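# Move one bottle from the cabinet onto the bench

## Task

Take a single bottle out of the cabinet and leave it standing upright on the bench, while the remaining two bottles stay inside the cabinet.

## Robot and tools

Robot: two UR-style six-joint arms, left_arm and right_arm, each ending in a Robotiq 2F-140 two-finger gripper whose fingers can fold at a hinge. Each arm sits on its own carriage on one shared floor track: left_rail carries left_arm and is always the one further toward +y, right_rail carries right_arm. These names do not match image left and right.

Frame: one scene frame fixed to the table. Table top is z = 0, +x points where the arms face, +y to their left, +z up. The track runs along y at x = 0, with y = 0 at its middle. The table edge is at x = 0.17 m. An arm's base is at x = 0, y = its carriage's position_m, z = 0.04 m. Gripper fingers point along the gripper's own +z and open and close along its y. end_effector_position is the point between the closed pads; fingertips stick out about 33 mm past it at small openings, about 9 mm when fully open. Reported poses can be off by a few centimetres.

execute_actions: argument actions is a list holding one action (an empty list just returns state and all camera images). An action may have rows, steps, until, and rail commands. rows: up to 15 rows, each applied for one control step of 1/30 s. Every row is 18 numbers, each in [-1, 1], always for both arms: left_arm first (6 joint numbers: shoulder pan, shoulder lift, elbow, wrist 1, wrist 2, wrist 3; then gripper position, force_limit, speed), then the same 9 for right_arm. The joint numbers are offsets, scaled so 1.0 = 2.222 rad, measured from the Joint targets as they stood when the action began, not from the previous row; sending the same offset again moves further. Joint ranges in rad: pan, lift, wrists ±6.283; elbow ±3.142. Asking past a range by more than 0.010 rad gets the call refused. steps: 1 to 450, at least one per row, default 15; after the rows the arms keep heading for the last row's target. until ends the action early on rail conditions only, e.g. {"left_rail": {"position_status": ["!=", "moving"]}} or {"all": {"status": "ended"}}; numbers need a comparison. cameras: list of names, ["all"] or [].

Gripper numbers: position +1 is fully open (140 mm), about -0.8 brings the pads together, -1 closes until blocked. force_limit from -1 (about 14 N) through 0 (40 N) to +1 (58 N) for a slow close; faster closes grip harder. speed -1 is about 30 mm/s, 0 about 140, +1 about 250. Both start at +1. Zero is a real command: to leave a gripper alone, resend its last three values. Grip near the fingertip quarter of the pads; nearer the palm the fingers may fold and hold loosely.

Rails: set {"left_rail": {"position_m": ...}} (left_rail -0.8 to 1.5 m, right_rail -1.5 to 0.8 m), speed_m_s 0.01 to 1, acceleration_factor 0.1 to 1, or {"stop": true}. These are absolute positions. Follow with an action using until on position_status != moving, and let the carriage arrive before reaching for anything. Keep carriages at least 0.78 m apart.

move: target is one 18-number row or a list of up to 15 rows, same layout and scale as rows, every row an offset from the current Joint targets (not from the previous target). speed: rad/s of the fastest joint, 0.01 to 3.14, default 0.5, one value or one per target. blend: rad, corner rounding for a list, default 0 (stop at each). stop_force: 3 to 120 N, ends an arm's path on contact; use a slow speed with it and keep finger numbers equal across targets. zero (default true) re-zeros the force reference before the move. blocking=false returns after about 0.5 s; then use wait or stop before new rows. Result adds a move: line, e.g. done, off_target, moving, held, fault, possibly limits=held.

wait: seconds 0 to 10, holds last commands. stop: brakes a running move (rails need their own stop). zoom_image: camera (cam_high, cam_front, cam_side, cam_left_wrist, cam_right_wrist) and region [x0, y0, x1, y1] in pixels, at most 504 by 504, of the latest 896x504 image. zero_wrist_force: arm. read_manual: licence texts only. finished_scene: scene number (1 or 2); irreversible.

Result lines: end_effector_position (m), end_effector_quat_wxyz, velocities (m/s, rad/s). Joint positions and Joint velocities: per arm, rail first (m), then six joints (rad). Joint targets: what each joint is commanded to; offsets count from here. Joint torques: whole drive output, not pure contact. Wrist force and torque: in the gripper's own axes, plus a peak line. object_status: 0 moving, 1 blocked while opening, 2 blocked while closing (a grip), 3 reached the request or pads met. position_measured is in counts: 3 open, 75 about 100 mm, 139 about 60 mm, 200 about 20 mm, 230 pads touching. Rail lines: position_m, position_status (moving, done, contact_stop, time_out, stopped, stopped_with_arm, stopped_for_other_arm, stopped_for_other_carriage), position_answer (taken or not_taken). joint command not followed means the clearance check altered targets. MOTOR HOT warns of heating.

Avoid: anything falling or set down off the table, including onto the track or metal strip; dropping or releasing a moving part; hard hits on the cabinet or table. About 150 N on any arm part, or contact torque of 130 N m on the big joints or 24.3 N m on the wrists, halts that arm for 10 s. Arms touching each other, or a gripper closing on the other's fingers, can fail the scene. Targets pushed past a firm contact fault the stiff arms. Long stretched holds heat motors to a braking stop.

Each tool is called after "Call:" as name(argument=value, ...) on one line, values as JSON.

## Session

Call:
execute_actions(actions=[])

Scene clock: 0.00 s.
left_arm: end_effector_position=(+0.3456, +0.9815, +0.5800) position_measured=3 object_status=3 end_effector_quat_wxyz=(+0.000, +0.000, +1.000, +0.000) | right_arm: end_effector_position=(+0.3456, -1.0585, +0.5800) position_measured=3 object_status=3 end_effector_quat_wxyz=(+0.000, +0.000, +1.000, +0.000)
Joint positions: left_arm=[0.954 -0.316 -1.725 0.971 -0.816 -1.571 -0.316] | right_arm=[-1.086 -0.316 -1.725 0.971 -0.816 -1.571 -0.316]
Joint velocities: within noise
Joint torques (N m): no reading
Wrist force (N): no reading
Wrist torque (N m): no reading
Wrist force, peak (N): no reading
Joint targets: left_arm=[0.954 -0.316 -1.725 0.971 -0.816 -1.571 -0.316] | right_arm=[-1.086 -0.316 -1.725 0.971 -0.816 -1.571 -0.316]
Tool commands: left_gripper/position=+1.0 left_gripper/force_limit=+1.0 left_gripper/speed=+1.0 right_gripper/position=+1.0 right_gripper/force_limit=+1.0 right_gripper/speed=+1.0
left_rail: position_m=0.954 position_status=done
right_rail: position_m=-1.086 position_status=done

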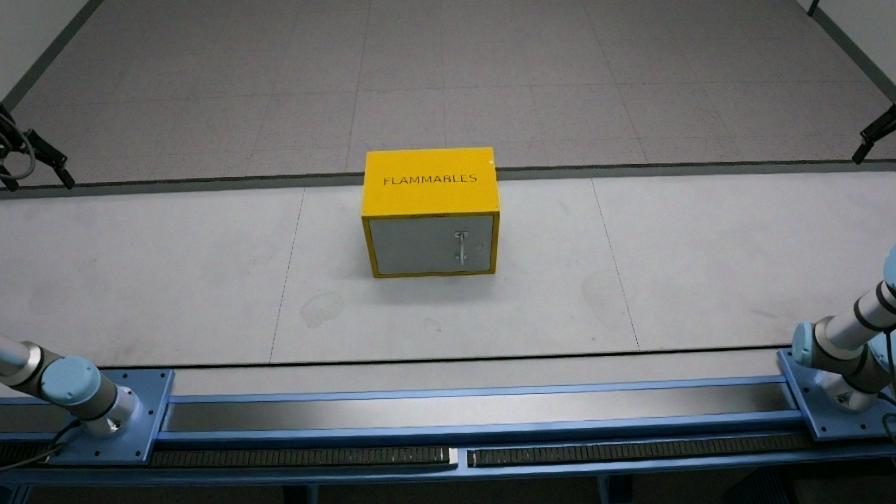

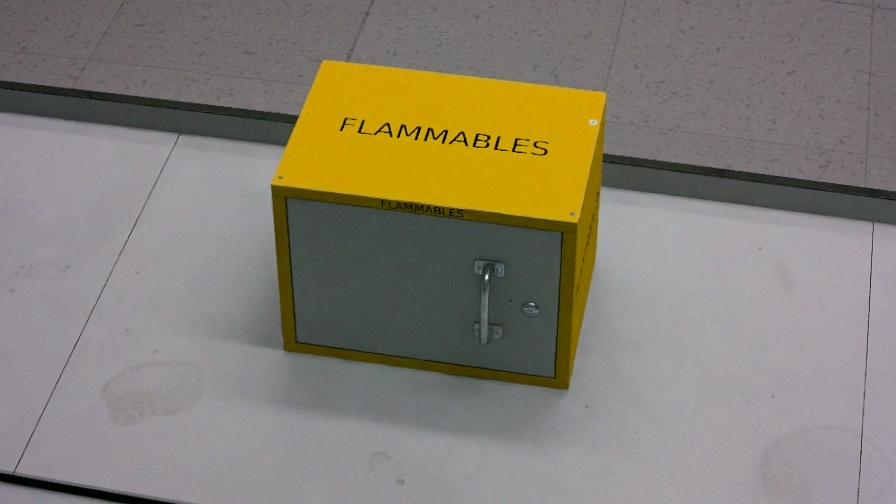

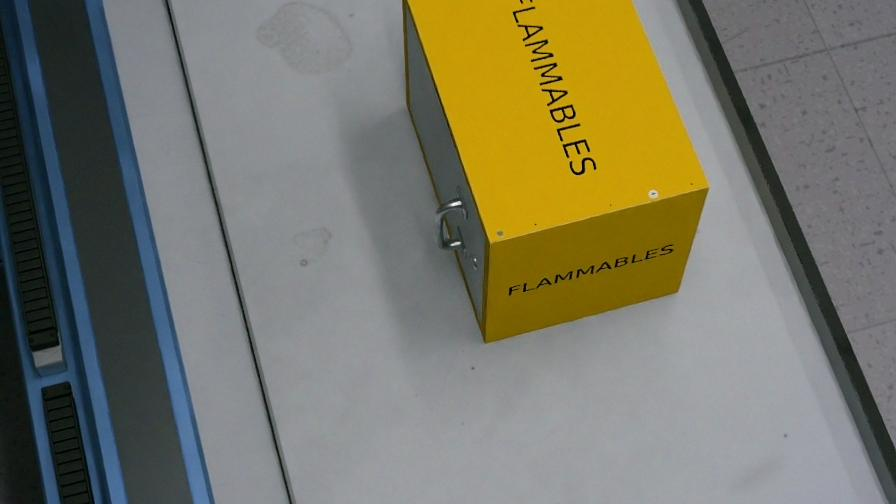

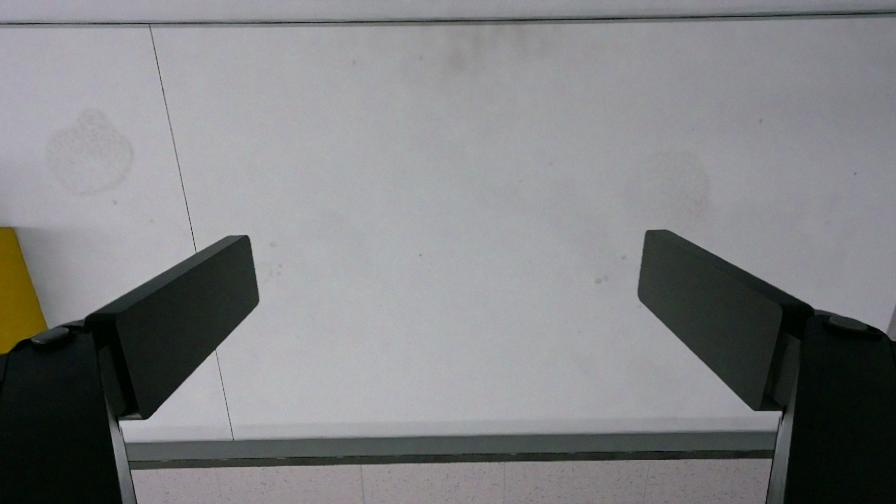

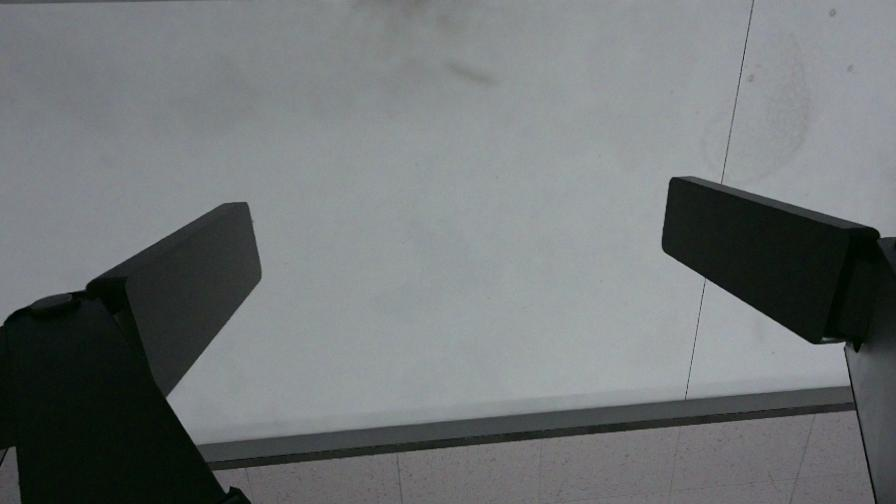

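Call:
zoom_image(camera="cam_front", region=[260, 170, 620, 400])

Call:
zoom_image(camera="cam_front", region=[450, 240, 600, 400])

Call:
zoom_image(camera="cam_side", region=[390, 100, 560, 360])

Call:
zoom_image(camera="cam_high", region=[350, 140, 510, 290])

Scaled by 1.400.

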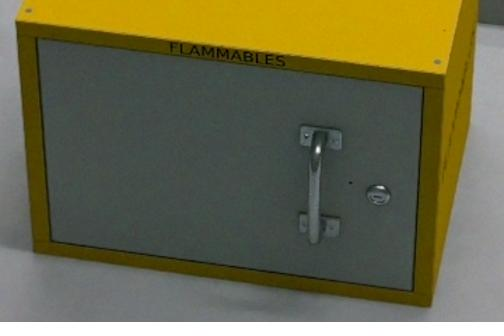

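Scaled by 3.150.

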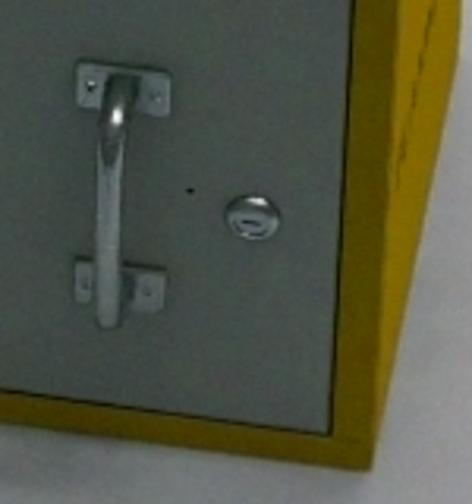

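Scaled by 1.938.

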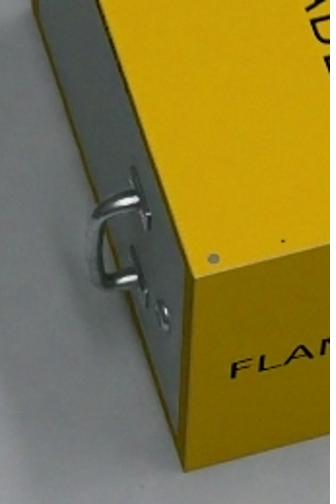

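Scaled by 3.150.

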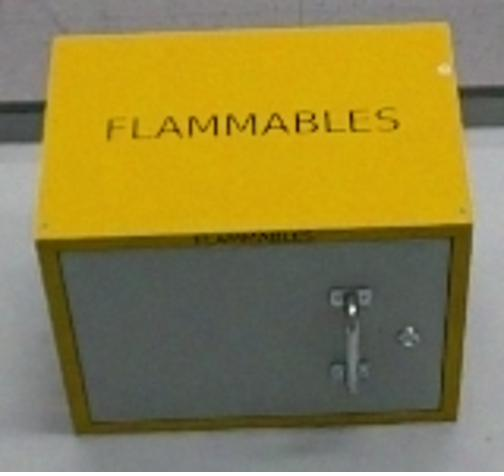

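Call:
move(target=[-0.57786,0.05626,0.55311,0.09721,0.75203,0.14221, 0.05, 0, -0.5, 0.27408,0.06188,0.40621,-0.07948,0.90855,0.07822, 1, 1, 1], speed=1.0, cameras=["cam_high"])

Scene clock: 29.17 s.
left_arm: end_effector_position=(+0.4327, +0.5990, +0.3065) position_measured=123 object_status=3 end_effector_quat_wxyz=(+0.046, +0.706, -0.045, +0.706) | right_arm: end_effector_position=(+0.3940, -0.5348, +0.5288) position_measured=3 object_status=3 end_effector_quat_wxyz=(-0.280, +0.241, +0.549, +0.750)
Joint positions: left_arm=[0.954 -1.6 -1.6 2.199 -0.6 0.1 0] | right_arm=[-1.086 0.293 -1.588 1.873 -0.993 0.448 -0.142]
Joint torques (N m): left_arm=[-13.84 -9.88 -6.08 2.71 2.4 1.81] | right_arm=[5.78 -12.7 -15.84 -4.62 4.17 1.37]
Wrist force (N): left_arm=[0.6 0.0 0.6] | right_arm=[0.0 0.3 1.4]
Wrist torque (N m): left_arm=[-0.09 0.40 -0.02] | right_arm=[0.09 0.09 0.00]
Wrist force, peak (N): left_arm=[1.0 0.7 -1.4] | right_arm=[-0.1 0.2 2.0]
Joint targets: left_arm=[0.954 -1.600 -1.600 2.200 -0.600 0.100 0.000] | right_arm=[-1.086 0.293 -1.588 1.873 -0.993 0.448 -0.142]
left_rail: position_m=0.954 position_status=done
right_rail: position_m=-1.086 position_status=done
move: done
Images, in order (width x height): cam_high 896x504.

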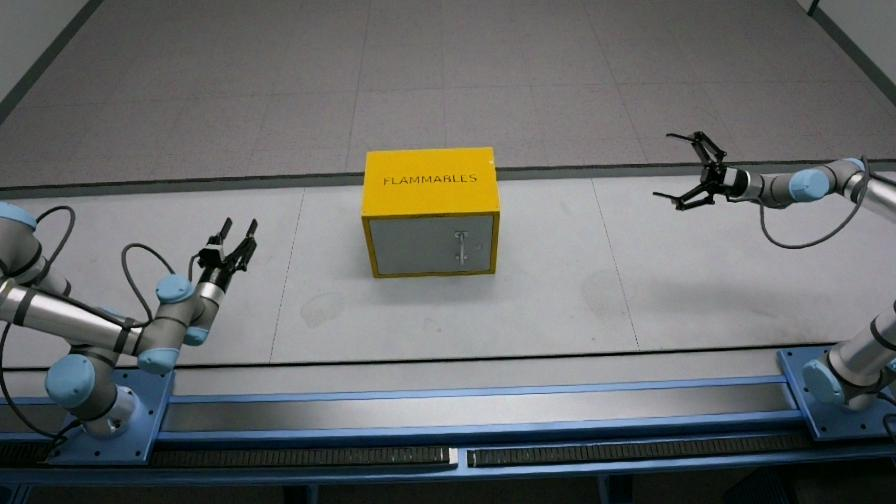

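Call:
execute_actions(actions=[{"left_rail": {"position_m": 0.80, "speed_m_s": 0.5, "acceleration_factor": 0.5}, "right_rail": {"position_m": -0.95, "speed_m_s": 0.5, "acceleration_factor": 0.5}, "steps": 90, "until": {"all": {"status": "ended"}}}])

Call:
move(target=[-0.05261,0.46980,-0.52505,0.05525,0.00706,0, 0.05, 0, -0.5, 0.22412,0.05063,0.33231,-0.06499,0.74334,0.06400, 1, 1, 1], speed=0.8, cameras=["all"])

Scene clock: 31.03 s.
left_arm: end_effector_position=(+0.4327, +0.4447, +0.3064) position_measured=123 object_status=3 end_effector_quat_wxyz=(+0.046, +0.706, -0.045, +0.706) | right_arm: end_effector_position=(+0.3940, -0.3990, +0.5288) position_measured=3 object_status=3 end_effector_quat_wxyz=(-0.280, +0.241, +0.549, +0.750)
Joint positions: left_arm=[0.8 -1.6 -1.6 2.2 -0.6 0.1 0] | right_arm=[-0.95 0.293 -1.588 1.873 -0.993 0.448 -0.142]
Joint torques (N m): left_arm=[-6.64 -19.14 -16.5 -0.21 1.24 1.85] | right_arm=[0.61 -15.73 -18.32 -4.22 2.92 1.25]
Wrist force (N): left_arm=[0.4 0.1 0.5] | right_arm=[0.1 0.3 1.5]
Wrist torque (N m): left_arm=[-0.07 0.43 -0.02] | right_arm=[0.07 0.08 0.00]
Wrist force, peak (N): left_arm=[0.6 1.2 0.7] | right_arm=[0.0 0.1 2.4]
Joint targets: left_arm=[0.800 -1.600 -1.600 2.200 -0.600 0.100 0.000] | right_arm=[-0.950 0.293 -1.588 1.873 -0.993 0.448 -0.142]
Tool commands: left_gripper/position=+0.05 left_gripper/force_limit=+0.0 left_gripper/speed=-0.5 right_gripper/position=+1.0 right_gripper/force_limit=+1.0 right_gripper/speed=+1.0
left_rail: position_m=0.800 speed_m_s=0.50 position_status=done
right_rail: position_m=-0.950 speed_m_s=0.50 position_status=done

Scene clock: 33.83 s.
left_arm: end_effector_position=(+0.3291, -0.0019, +0.1474) position_measured=123 object_status=3 end_effector_quat_wxyz=(+0.093, +0.701, -0.092, +0.701) | right_arm: end_effector_position=(+0.3504, -0.6293, +0.1704) position_measured=3 object_status=3 end_effector_quat_wxyz=(-0.093, +0.701, +0.092, +0.701)
Joint positions: left_arm=[0.8 -1.717 -0.556 1.033 -0.477 0.116 0] | right_arm=[-0.95 0.791 -1.475 2.611 -1.137 2.099 0]
Joint torques (N m): left_arm=[-12.42 -52.86 -33.05 2.65 2.51 1.62] | right_arm=[5.15 -5.13 -1.81 -4.07 2.54 1.25]
Wrist force (N): left_arm=[0.6 0.4 0.7] | right_arm=[-0.1 -0.1 -0.1]
Wrist torque (N m): left_arm=[-0.01 0.39 -0.02] | right_arm=[-0.19 0.03 0.16]
Wrist force, peak (N): left_arm=[0.3 -1.5 0.5] | right_arm=[-1.2 0.8 -1.5]
Joint targets: left_arm=[0.800 -1.717 -0.556 1.033 -0.477 0.116 0.000] | right_arm=[-0.950 0.791 -1.475 2.611 -1.137 2.100 0.000]
left_rail: position_m=0.800 speed_m_s=0.50 position_status=done
right_rail: position_m=-0.950 speed_m_s=0.50 position_status=done
move: done

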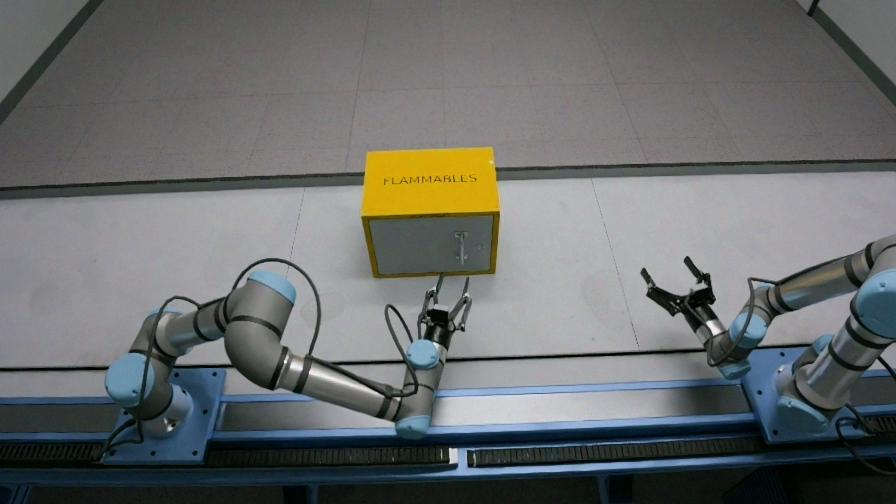

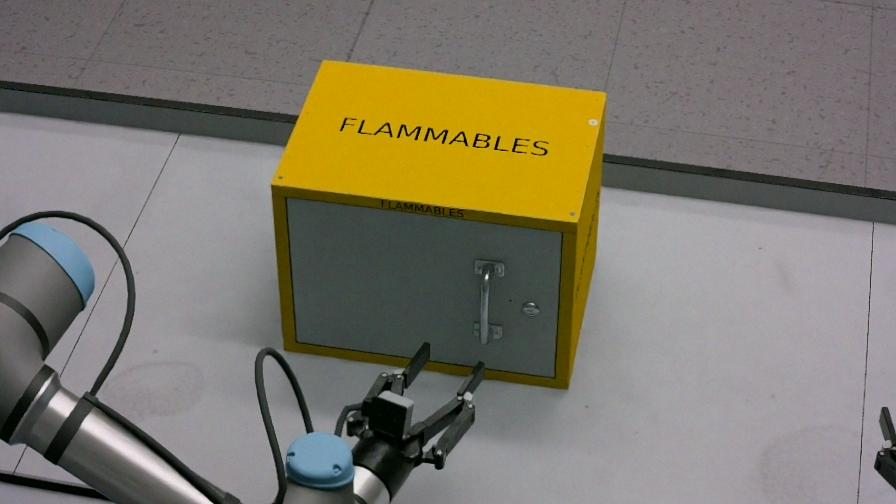

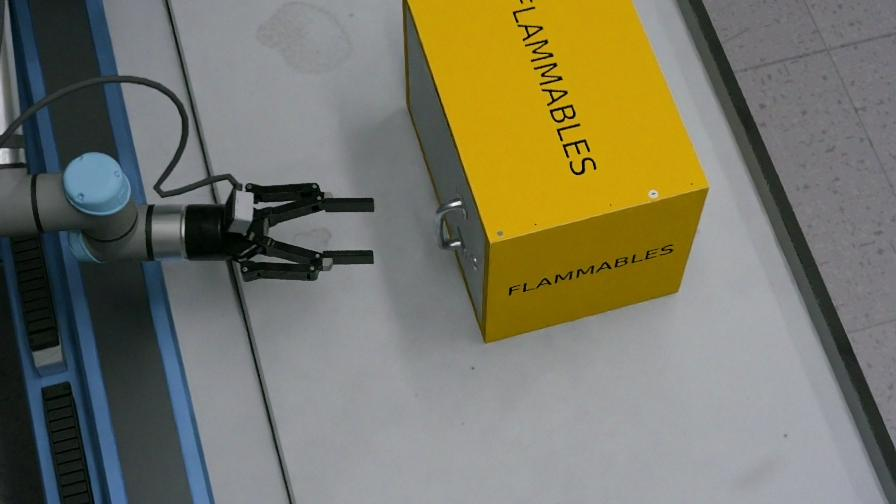

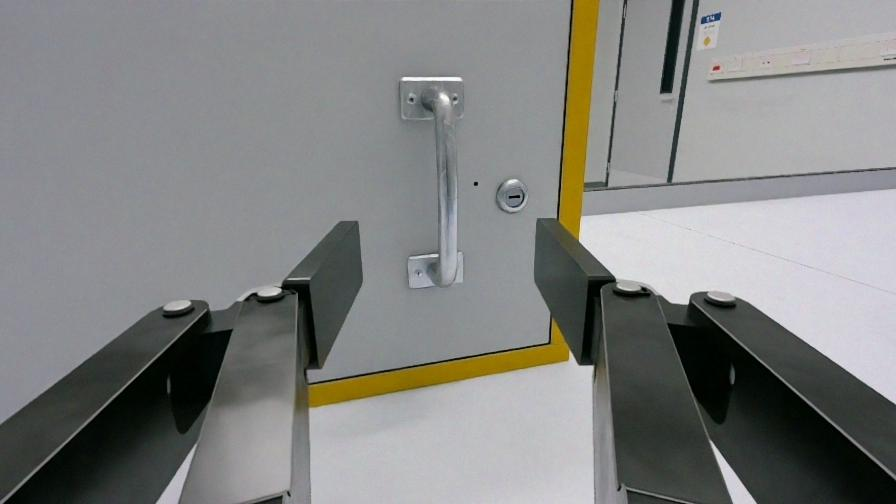

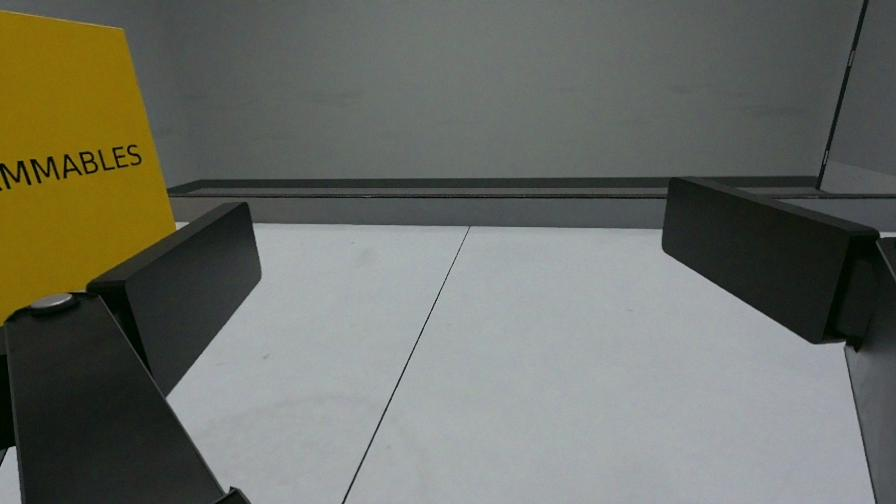

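Call:
zoom_image(camera="cam_left_wrist", region=[340, 60, 560, 310])

Call:
zoom_image(camera="cam_side", region=[360, 150, 520, 290])

Scaled by 2.016.

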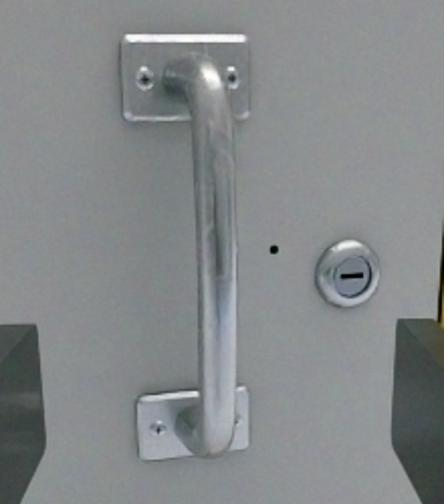

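Scaled by 3.150.

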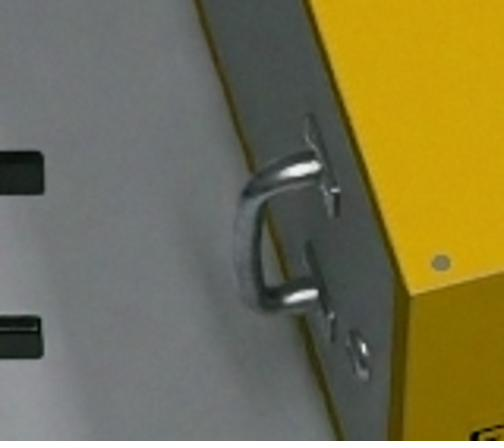

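Call:
move(target=[[0.02918,0.01609,-0.03658,0.02048,0.02918,0, 0.05, 0, -0.5, 0,0,0,0,0,0, 1, 1, 1],[0.05710,0.03685,-0.08261,0.04574,0.05710,0, 0.05, 0, -0.5, 0,0,0,0,0,0, 1, 1, 1]], speed=0.12, blend=[0.03, 0], stop_force=12, cameras=["cam_side", "cam_left_wrist"])

Scene clock: 43.47 s.
left_arm: end_effector_position=(+0.4195, -0.0261, +0.1534) position_measured=123 object_status=3 end_effector_quat_wxyz=(+0.093, +0.701, -0.092, +0.701) | right_arm: end_effector_position=(+0.3504, -0.6293, +0.1703) position_measured=3 object_status=3 end_effector_quat_wxyz=(-0.093, +0.701, +0.092, +0.701)
Joint positions: left_arm=[0.8 -1.59 -0.474 0.849 -0.376 0.243 0] | right_arm=[-0.95 0.791 -1.475 2.611 -1.137 2.1 0]
Joint torques (N m): left_arm=[12.6 -55.66 -33.73 2.38 2.41 1.45] | right_arm=[5.55 -6.04 -2.37 -4.08 2.59 1.19]
Wrist force (N): left_arm=[0.6 0.1 0.6] | right_arm=[-0.3 0.1 -0.4]
Wrist torque (N m): left_arm=[-0.07 0.38 -0.01] | right_arm=[-0.16 0.05 0.17]
Wrist force, peak (N): left_arm=[0.5 0.1 1.2] | right_arm=[-0.3 0.2 -0.6]
Joint targets: left_arm=[0.800 -1.590 -0.474 0.849 -0.376 0.243 0.000] | right_arm=[-0.950 0.791 -1.475 2.611 -1.137 2.100 0.000]
left_rail: position_m=0.800 speed_m_s=0.50 position_status=done
right_rail: position_m=-0.950 speed_m_s=0.50 position_status=done
move: done
Images, in order (width x height): cam_side 896x504, cam_left_wrist 896x504.

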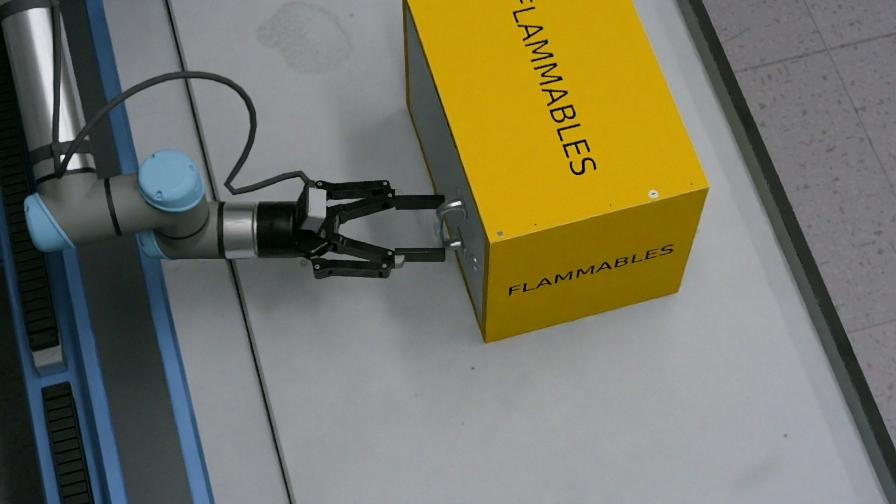

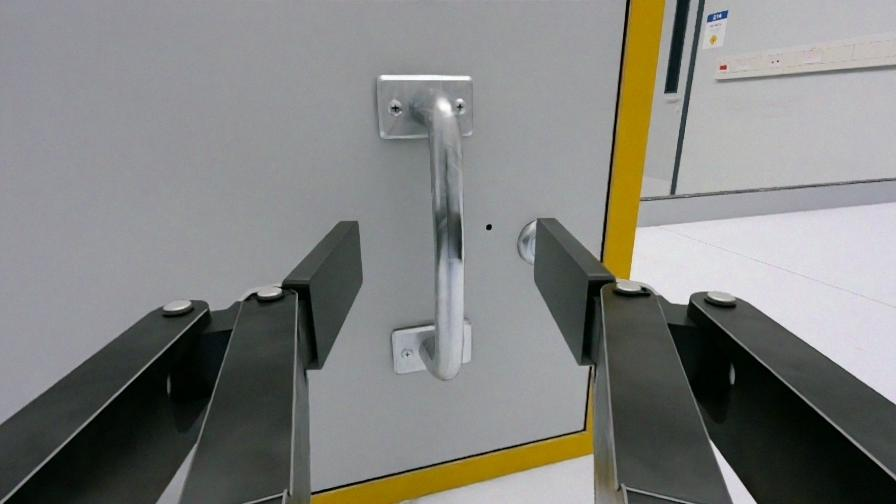

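Call:
zoom_image(camera="cam_left_wrist", region=[340, 60, 560, 400])

Call:
zoom_image(camera="cam_side", region=[380, 160, 510, 290])

Scaled by 1.482.

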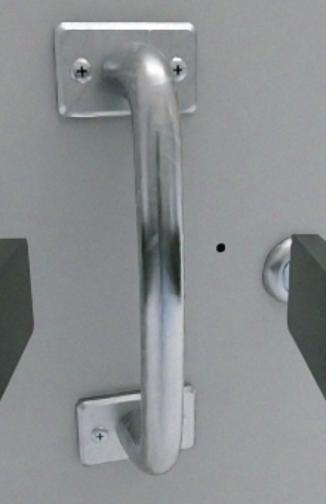

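Scaled by 3.877.

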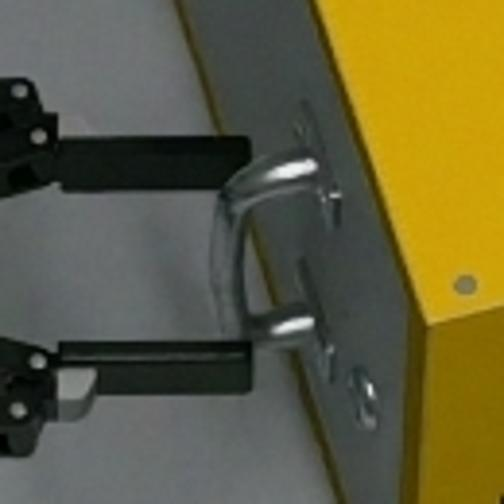

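Call:
execute_actions(actions=[{"rows": [[0,0,0,0,0,0,-1,0.2,-1,0,0,0,0,0,0,1,1,1]], "steps": 75}], cameras=["cam_side", "cam_left_wrist"])

Scene clock: 47.67 s.
left_arm: end_effector_position=(+0.4195, -0.0261, +0.1535) position_measured=215 object_status=2 end_effector_quat_wxyz=(+0.093, +0.701, -0.092, +0.701) | right_arm: end_effector_position=(+0.3504, -0.6293, +0.1703) position_measured=3 object_status=3 end_effector_quat_wxyz=(-0.093, +0.701, +0.092, +0.701)
Joint positions: left_arm=[0.8 -1.59 -0.474 0.849 -0.376 0.243 0] | right_arm=[-0.95 0.791 -1.475 2.611 -1.137 2.1 0]
Joint torques (N m): left_arm=[12.25 -57.37 -23.52 2.11 -6.41 1.21] | right_arm=[5.81 -5.85 -2.31 -4.15 2.62 1.19]
Wrist force (N): left_arm=[-0.4 11.0 0.2] | right_arm=[-0.1 -0.1 -0.3]
Wrist torque (N m): left_arm=[-0.34 0.43 -0.22] | right_arm=[-0.18 0.04 0.16]
Wrist force, peak (N): left_arm=[-1.9 11.1 0.4] | right_arm=[-0.4 -0.1 -0.6]
Joint targets: left_arm=[0.800 -1.590 -0.474 0.849 -0.376 0.243 0.000] | right_arm=[-0.950 0.791 -1.475 2.611 -1.137 2.100 0.000]
left_rail: position_m=0.800 speed_m_s=0.50 position_status=done
right_rail: position_m=-0.950 speed_m_s=0.50 position_status=done
Images, in order (width x height): cam_side 896x504, cam_left_wrist 896x504.

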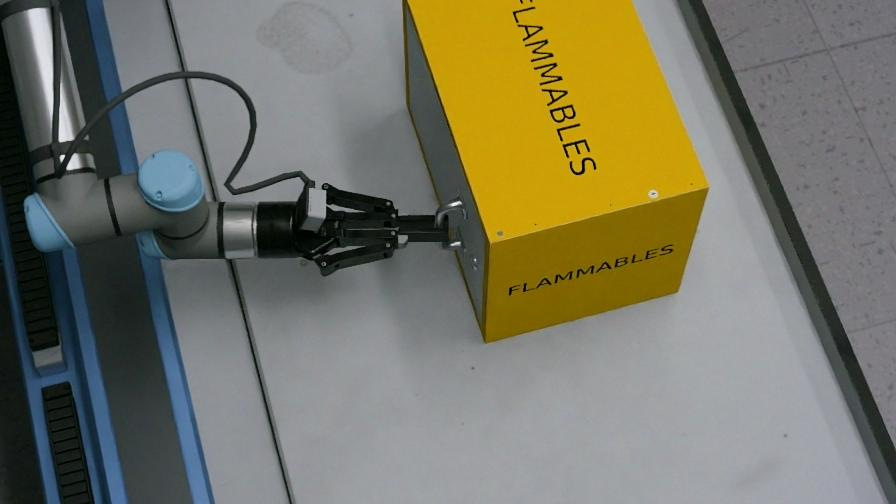

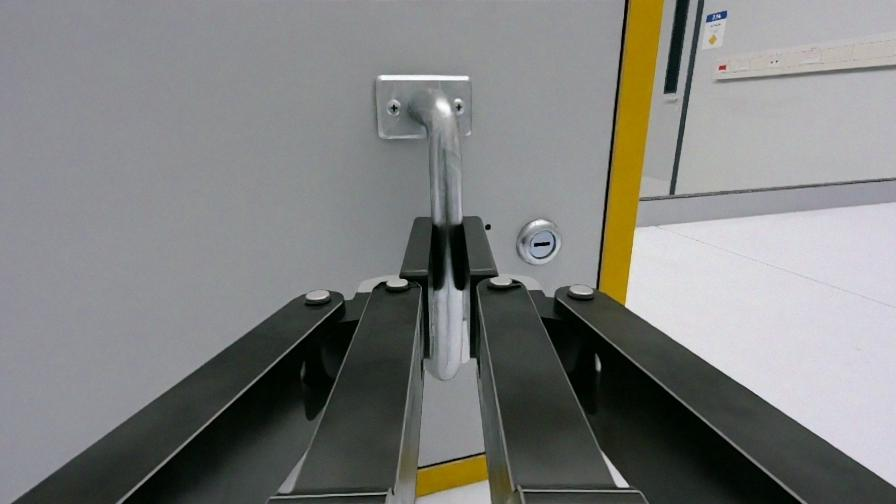

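Call:
move(target=[-0.01044,-0.03505,0.07123,-0.03617,0.02232,0, -1, 0.2, -1, 0,0,0,0,0,0, 1, 1, 1], speed=0.08, stop_force=35, cameras=["cam_high", "cam_side", "cam_left_wrist"])

Scene clock: 56.30 s.
left_arm: end_effector_position=(+0.3968, -0.0214, +0.1534) position_measured=215 object_status=2 end_effector_quat_wxyz=(+0.118, +0.697, -0.117, +0.697) | right_arm: end_effector_position=(+0.3504, -0.6293, +0.1703) position_measured=3 object_status=3 end_effector_quat_wxyz=(-0.093, +0.701, +0.092, +0.701)
Joint positions: left_arm=[0.8 -1.613 -0.552 1.008 -0.456 0.292 0] | right_arm=[-0.95 0.791 -1.475 2.611 -1.137 2.1 0]
Joint torques (N m): left_arm=[-15.69 -68.97 -7.47 -2.96 2.48 0.89] | right_arm=[5.41 -5.9 -2.08 -4.02 2.59 1.16]
Wrist force (N): left_arm=[1.3 -0.3 4.3] | right_arm=[0.0 0.0 -0.3]
Wrist torque (N m): left_arm=[-0.22 0.39 -0.22] | right_arm=[-0.18 0.01 0.16]
Wrist force, peak (N): left_arm=[0.4 12.8 1.9] | right_arm=[-0.3 0.2 -0.7]
Joint targets: left_arm=[0.800 -1.613 -0.552 1.008 -0.456 0.292 0.000] | right_arm=[-0.950 0.791 -1.475 2.611 -1.137 2.100 0.000]
left_rail: position_m=0.800 speed_m_s=0.50 position_status=done
right_rail: position_m=-0.950 speed_m_s=0.50 position_status=done
move: done
Images, in order (width x height): cam_high 896x504, cam_side 896x504, cam_left_wrist 896x504.

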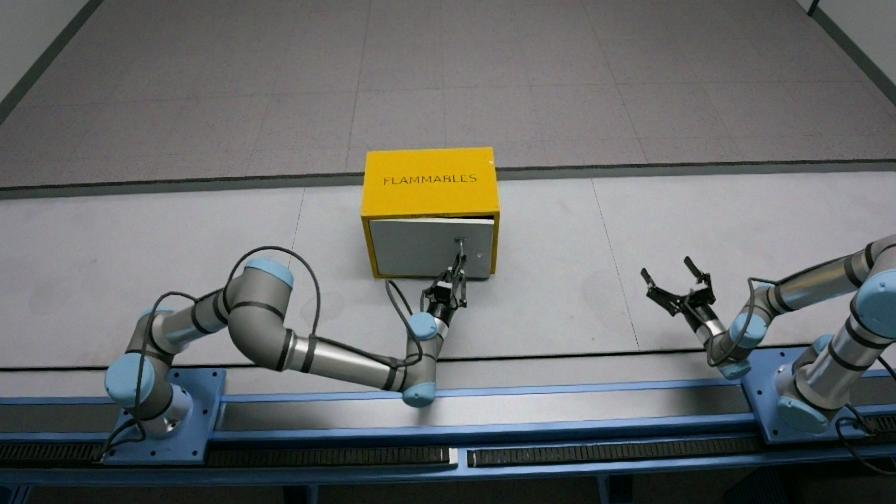

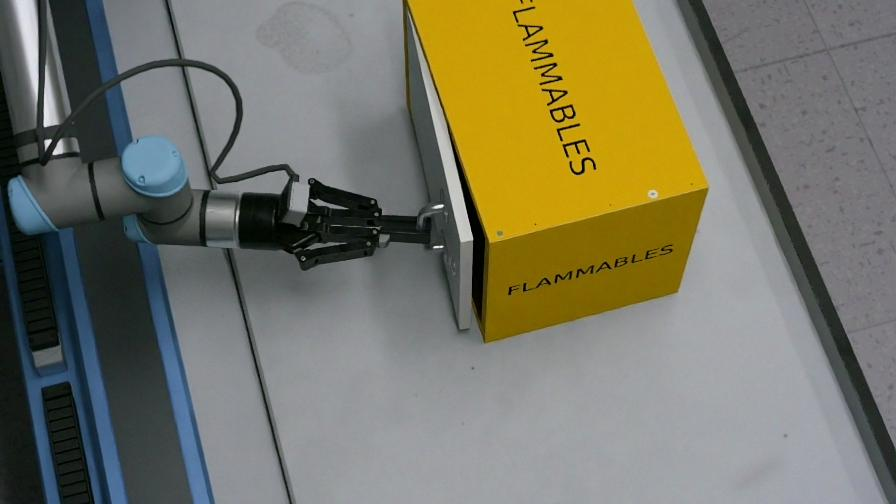

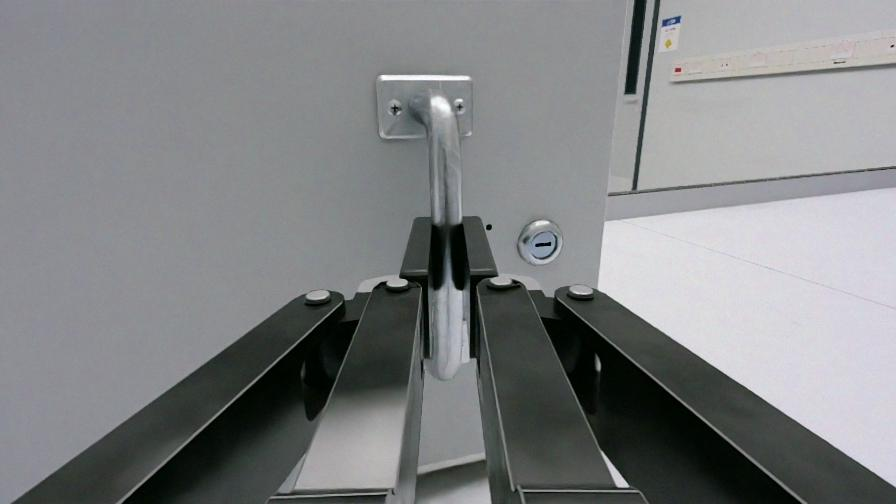

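Call:
move(target=[[-0.00979,-0.03227,0.06527,-0.03300,0.02290,0,-1,0.2,-1,0,0,0,0,0,0,1,1,1],[-0.01906,-0.06216,0.12550,-0.06334,0.04636,0,-1,0.2,-1,0,0,0,0,0,0,1,1,1],[-0.02758,-0.09036,0.18207,-0.09171,0.07057,0,-1,0.2,-1,0,0,0,0,0,0,1,1,1],[-0.03529,-0.11730,0.23584,-0.11854,0.09559,0,-1,0.2,-1,0,0,0,0,0,0,1,1,1],[-0.04193,-0.14321,0.28727,-0.14405,0.12167,0,-1,0.2,-1,0,0,0,0,0,0,1,1,1]], speed=0.15, blend=[0.03, 0.03, 0.03, 0.03, 0], stop_force=25, cameras=["cam_high", "cam_left_wrist"])

Scene clock: 69.70 s.
left_arm: end_effector_position=(+0.2955, +0.0330, +0.1534) position_measured=215 object_status=2 end_effector_quat_wxyz=(+0.242, +0.664, -0.242, +0.665) | right_arm: end_effector_position=(+0.3504, -0.6293, +0.1703) position_measured=3 object_status=3 end_effector_quat_wxyz=(-0.093, +0.701, +0.092, +0.701)
Joint positions: left_arm=[0.8 -1.706 -0.871 1.646 -0.776 0.563 0] | right_arm=[-0.95 0.791 -1.475 2.611 -1.137 2.1 0]
Joint torques (N m): left_arm=[-11.24 -60.82 -5.19 -4.41 1.1 0.52] | right_arm=[5.06 -5.74 -2.69 -4.03 2.57 1.04]
Wrist force (N): left_arm=[-8.5 3.8 5.1] | right_arm=[-0.2 -0.1 -0.4]
Wrist torque (N m): left_arm=[-0.43 0.59 -0.17] | right_arm=[-0.19 0.03 0.16]
Wrist force, peak (N): left_arm=[-9.1 7.6 5.0] | right_arm=[-0.3 0.2 -0.6]
Joint targets: left_arm=[0.800 -1.706 -0.871 1.646 -0.776 0.563 0.000] | right_arm=[-0.950 0.791 -1.475 2.611 -1.137 2.100 0.000]
left_rail: position_m=0.800 speed_m_s=0.50 position_status=done
right_rail: position_m=-0.950 speed_m_s=0.50 position_status=done
move: done
Images, in order (width x height): cam_high 896x504, cam_left_wrist 896x504.

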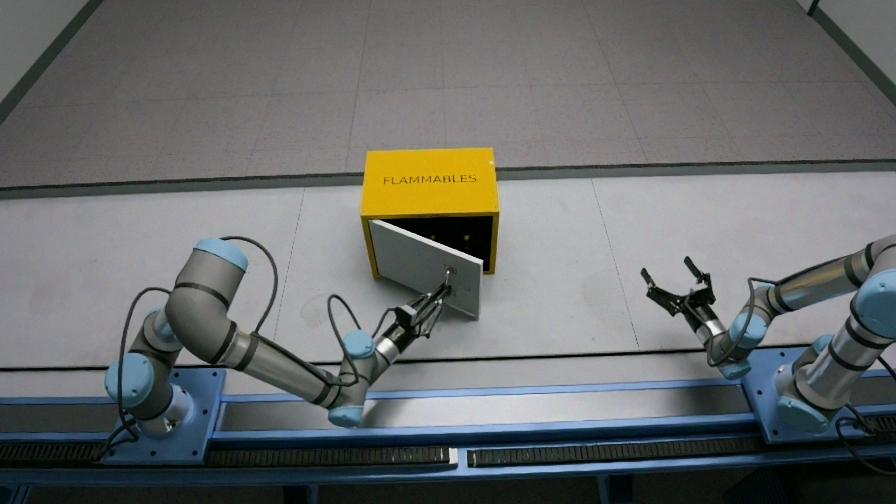

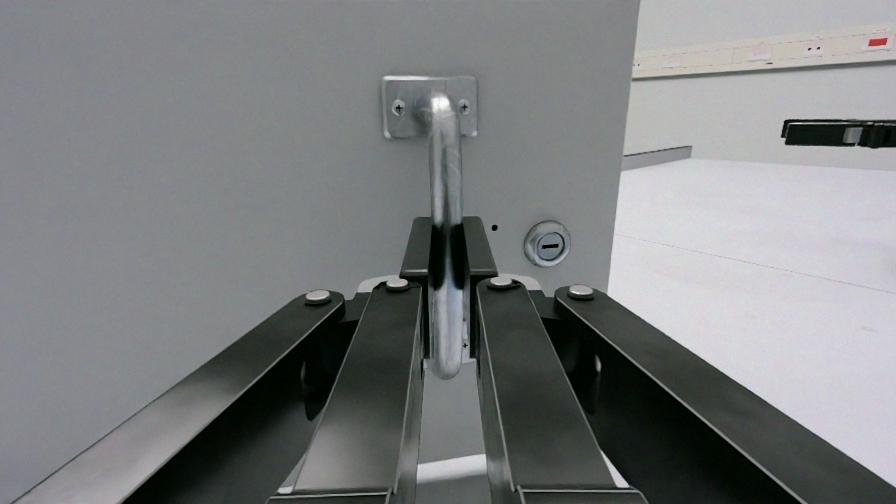

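Call:
move(target=[[-0.00743,-0.03581,0.07314,-0.03734,0.04167,0,-1,0.2,-1,0,0,0,0,0,0,1,1,1],[-0.01077,-0.07116,0.14192,-0.07077,0.08742,0,-1,0.2,-1,0,0,0,0,0,0,1,1,1],[-0.00824,-0.10453,0.20583,-0.10131,0.13904,0,-1,0.2,-1,0,0,0,0,0,0,1,1,1],[0.00268,-0.13543,0.26384,-0.12842,0.19905,0,-1,0.2,-1,0,0,0,0,0,0,1,1,1]], speed=0.16, blend=[0.03, 0.03, 0.03, 0], stop_force=25, cameras=["cam_high", "cam_left_wrist"])

Scene clock: 76.23 s.
left_arm: end_effector_position=(+0.2175, +0.1469, +0.1523) position_measured=215 object_status=2 end_effector_quat_wxyz=(+0.380, +0.596, -0.380, +0.596) | right_arm: end_effector_position=(+0.3504, -0.6293, +0.1703) position_measured=3 object_status=3 end_effector_quat_wxyz=(-0.093, +0.701, +0.092, +0.701)
Joint positions: left_arm=[0.8 -1.7 -1.171 2.232 -1.061 1.005 0] | right_arm=[-0.95 0.791 -1.475 2.611 -1.137 2.1 0]
Joint torques (N m): left_arm=[11.42 -35.26 4.46 -2.14 2.6 0.31] | right_arm=[5.12 -6.13 -2.13 -3.97 2.59 1.09]
Wrist force (N): left_arm=[7.8 -1.0 4.8] | right_arm=[-0.3 0.2 -0.2]
Wrist torque (N m): left_arm=[-0.31 0.41 -0.06] | right_arm=[-0.13 0.04 0.16]
Wrist force, peak (N): left_arm=[19.5 11.4 4.9] | right_arm=[-0.4 0.1 -0.7]
Joint targets: left_arm=[0.800 -1.700 -1.171 2.232 -1.061 1.005 0.000] | right_arm=[-0.950 0.791 -1.475 2.611 -1.137 2.100 0.000]
left_rail: position_m=0.800 speed_m_s=0.50 position_status=done
right_rail: position_m=-0.950 speed_m_s=0.50 position_status=done
move: done
Images, in order (width x height): cam_high 896x504, cam_left_wrist 896x504.

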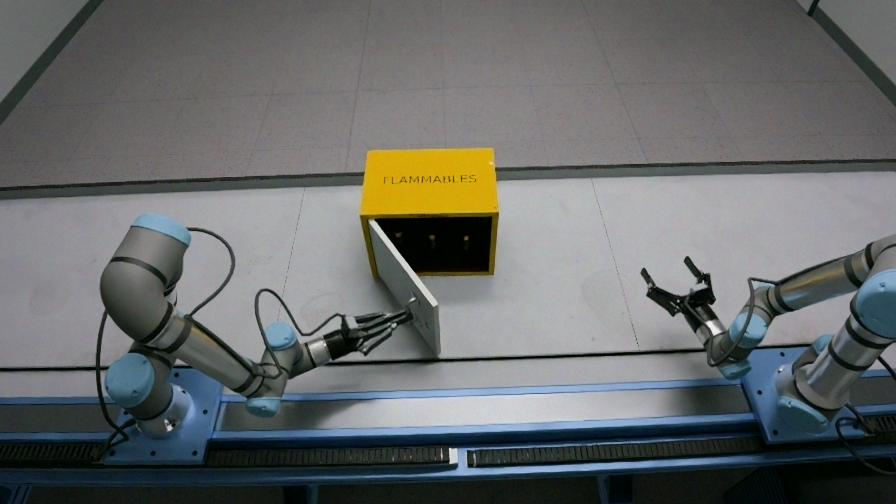

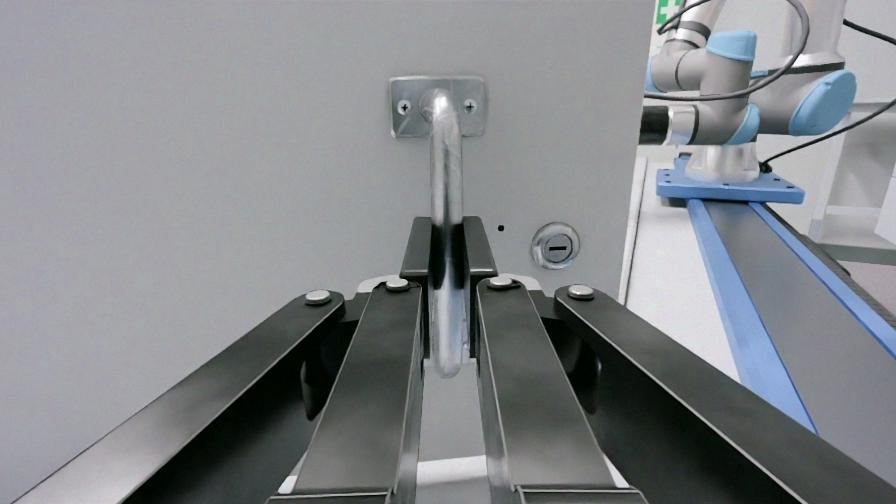

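Call:
move(target=[[0.00968,-0.01518,0.02627,-0.01109,0.03423,0,-1,0.2,-1,0,0,0,0,0,0,1,1,1],[0.02292,-0.02835,0.05018,-0.02183,0.07202,0,-1,0.2,-1,0,0,0,0,0,0,1,1,1],[0.04032,-0.04023,0.07139,-0.03115,0.11397,0,-1,0.2,-1,0,0,0,0,0,0,1,1,1],[0.06235,-0.05040,0.08927,-0.03887,0.16054,0,-1,0.2,-1,0,0,0,0,0,0,1,1,1],[0.08982,-0.05847,0.10325,-0.04477,0.21256,0,-1,0.2,-1,0,0,0,0,0,0,1,1,1],[0.12225,-0.06411,0.11289,-0.04878,0.26954,0,-1,0.2,-1,0,0,0,0,0,0,1,1,1],[0.15978,-0.06693,0.11769,-0.05076,0.33161,0,-1,0.2,-1,0,0,0,0,0,0,1,1,1],[0.20129,-0.06668,0.11730,-0.05062,0.39766,0,-1,0.2,-1,0,0,0,0,0,0,1,1,1],[0.24995,-0.06596,0.11605,-0.05009,0.46990,0,-1,0.2,-1,0,0,0,0,0,0,1,1,1]], speed=0.2, blend=[0.03, 0.03, 0.03, 0.03, 0.03, 0.03, 0.03, 0.03, 0], stop_force=25, cameras=["cam_high", "cam_front", "cam_left_wrist"])

Scene clock: 87.73 s.
left_arm: end_effector_position=(+0.2119, +0.3088, +0.1531) position_measured=215 object_status=2 end_effector_quat_wxyz=(+0.513, +0.486, -0.513, +0.487) | right_arm: end_effector_position=(+0.3504, -0.6293, +0.1703) position_measured=3 object_status=3 end_effector_quat_wxyz=(-0.093, +0.701, +0.092, +0.701)
Joint positions: left_arm=[0.8 -1.145 -1.318 2.49 -1.173 2.049 0] | right_arm=[-0.95 0.791 -1.475 2.611 -1.137 2.1 0]
Joint torques (N m): left_arm=[13.15 -21.74 -27.58 -2.53 2.44 -0.1] | right_arm=[5.22 -6.15 -1.76 -4.11 2.61 0.98]
Wrist force (N): left_arm=[-15.6 -0.2 4.6] | right_arm=[-0.3 -0.1 0.0]
Wrist torque (N m): left_arm=[-0.25 0.84 0.20] | right_arm=[-0.20 0.06 0.16]
Wrist force, peak (N): left_arm=[-16.1 -0.2 4.6] | right_arm=[-0.4 0.0 -0.5]
Joint targets: left_arm=[0.800 -1.145 -1.318 2.490 -1.173 2.049 0.000] | right_arm=[-0.950 0.791 -1.475 2.611 -1.137 2.100 0.000]
left_rail: position_m=0.800 speed_m_s=0.50 position_status=done
right_rail: position_m=-0.950 speed_m_s=0.50 position_status=done
move: done
Images, in order (width x height): cam_high 896x504, cam_front 896x504, cam_left_wrist 896x504.

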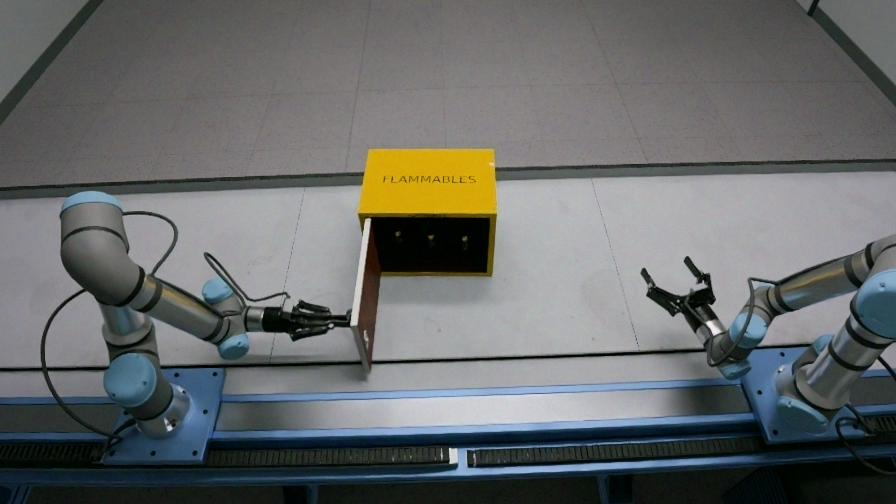

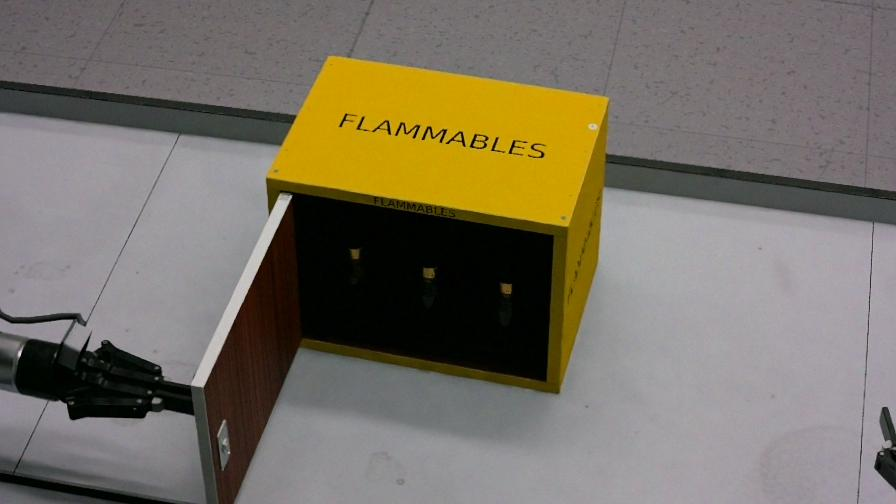

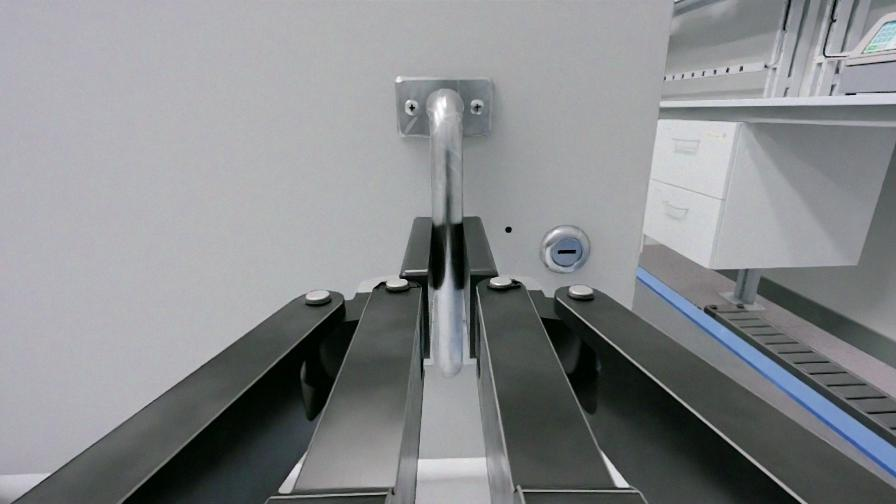

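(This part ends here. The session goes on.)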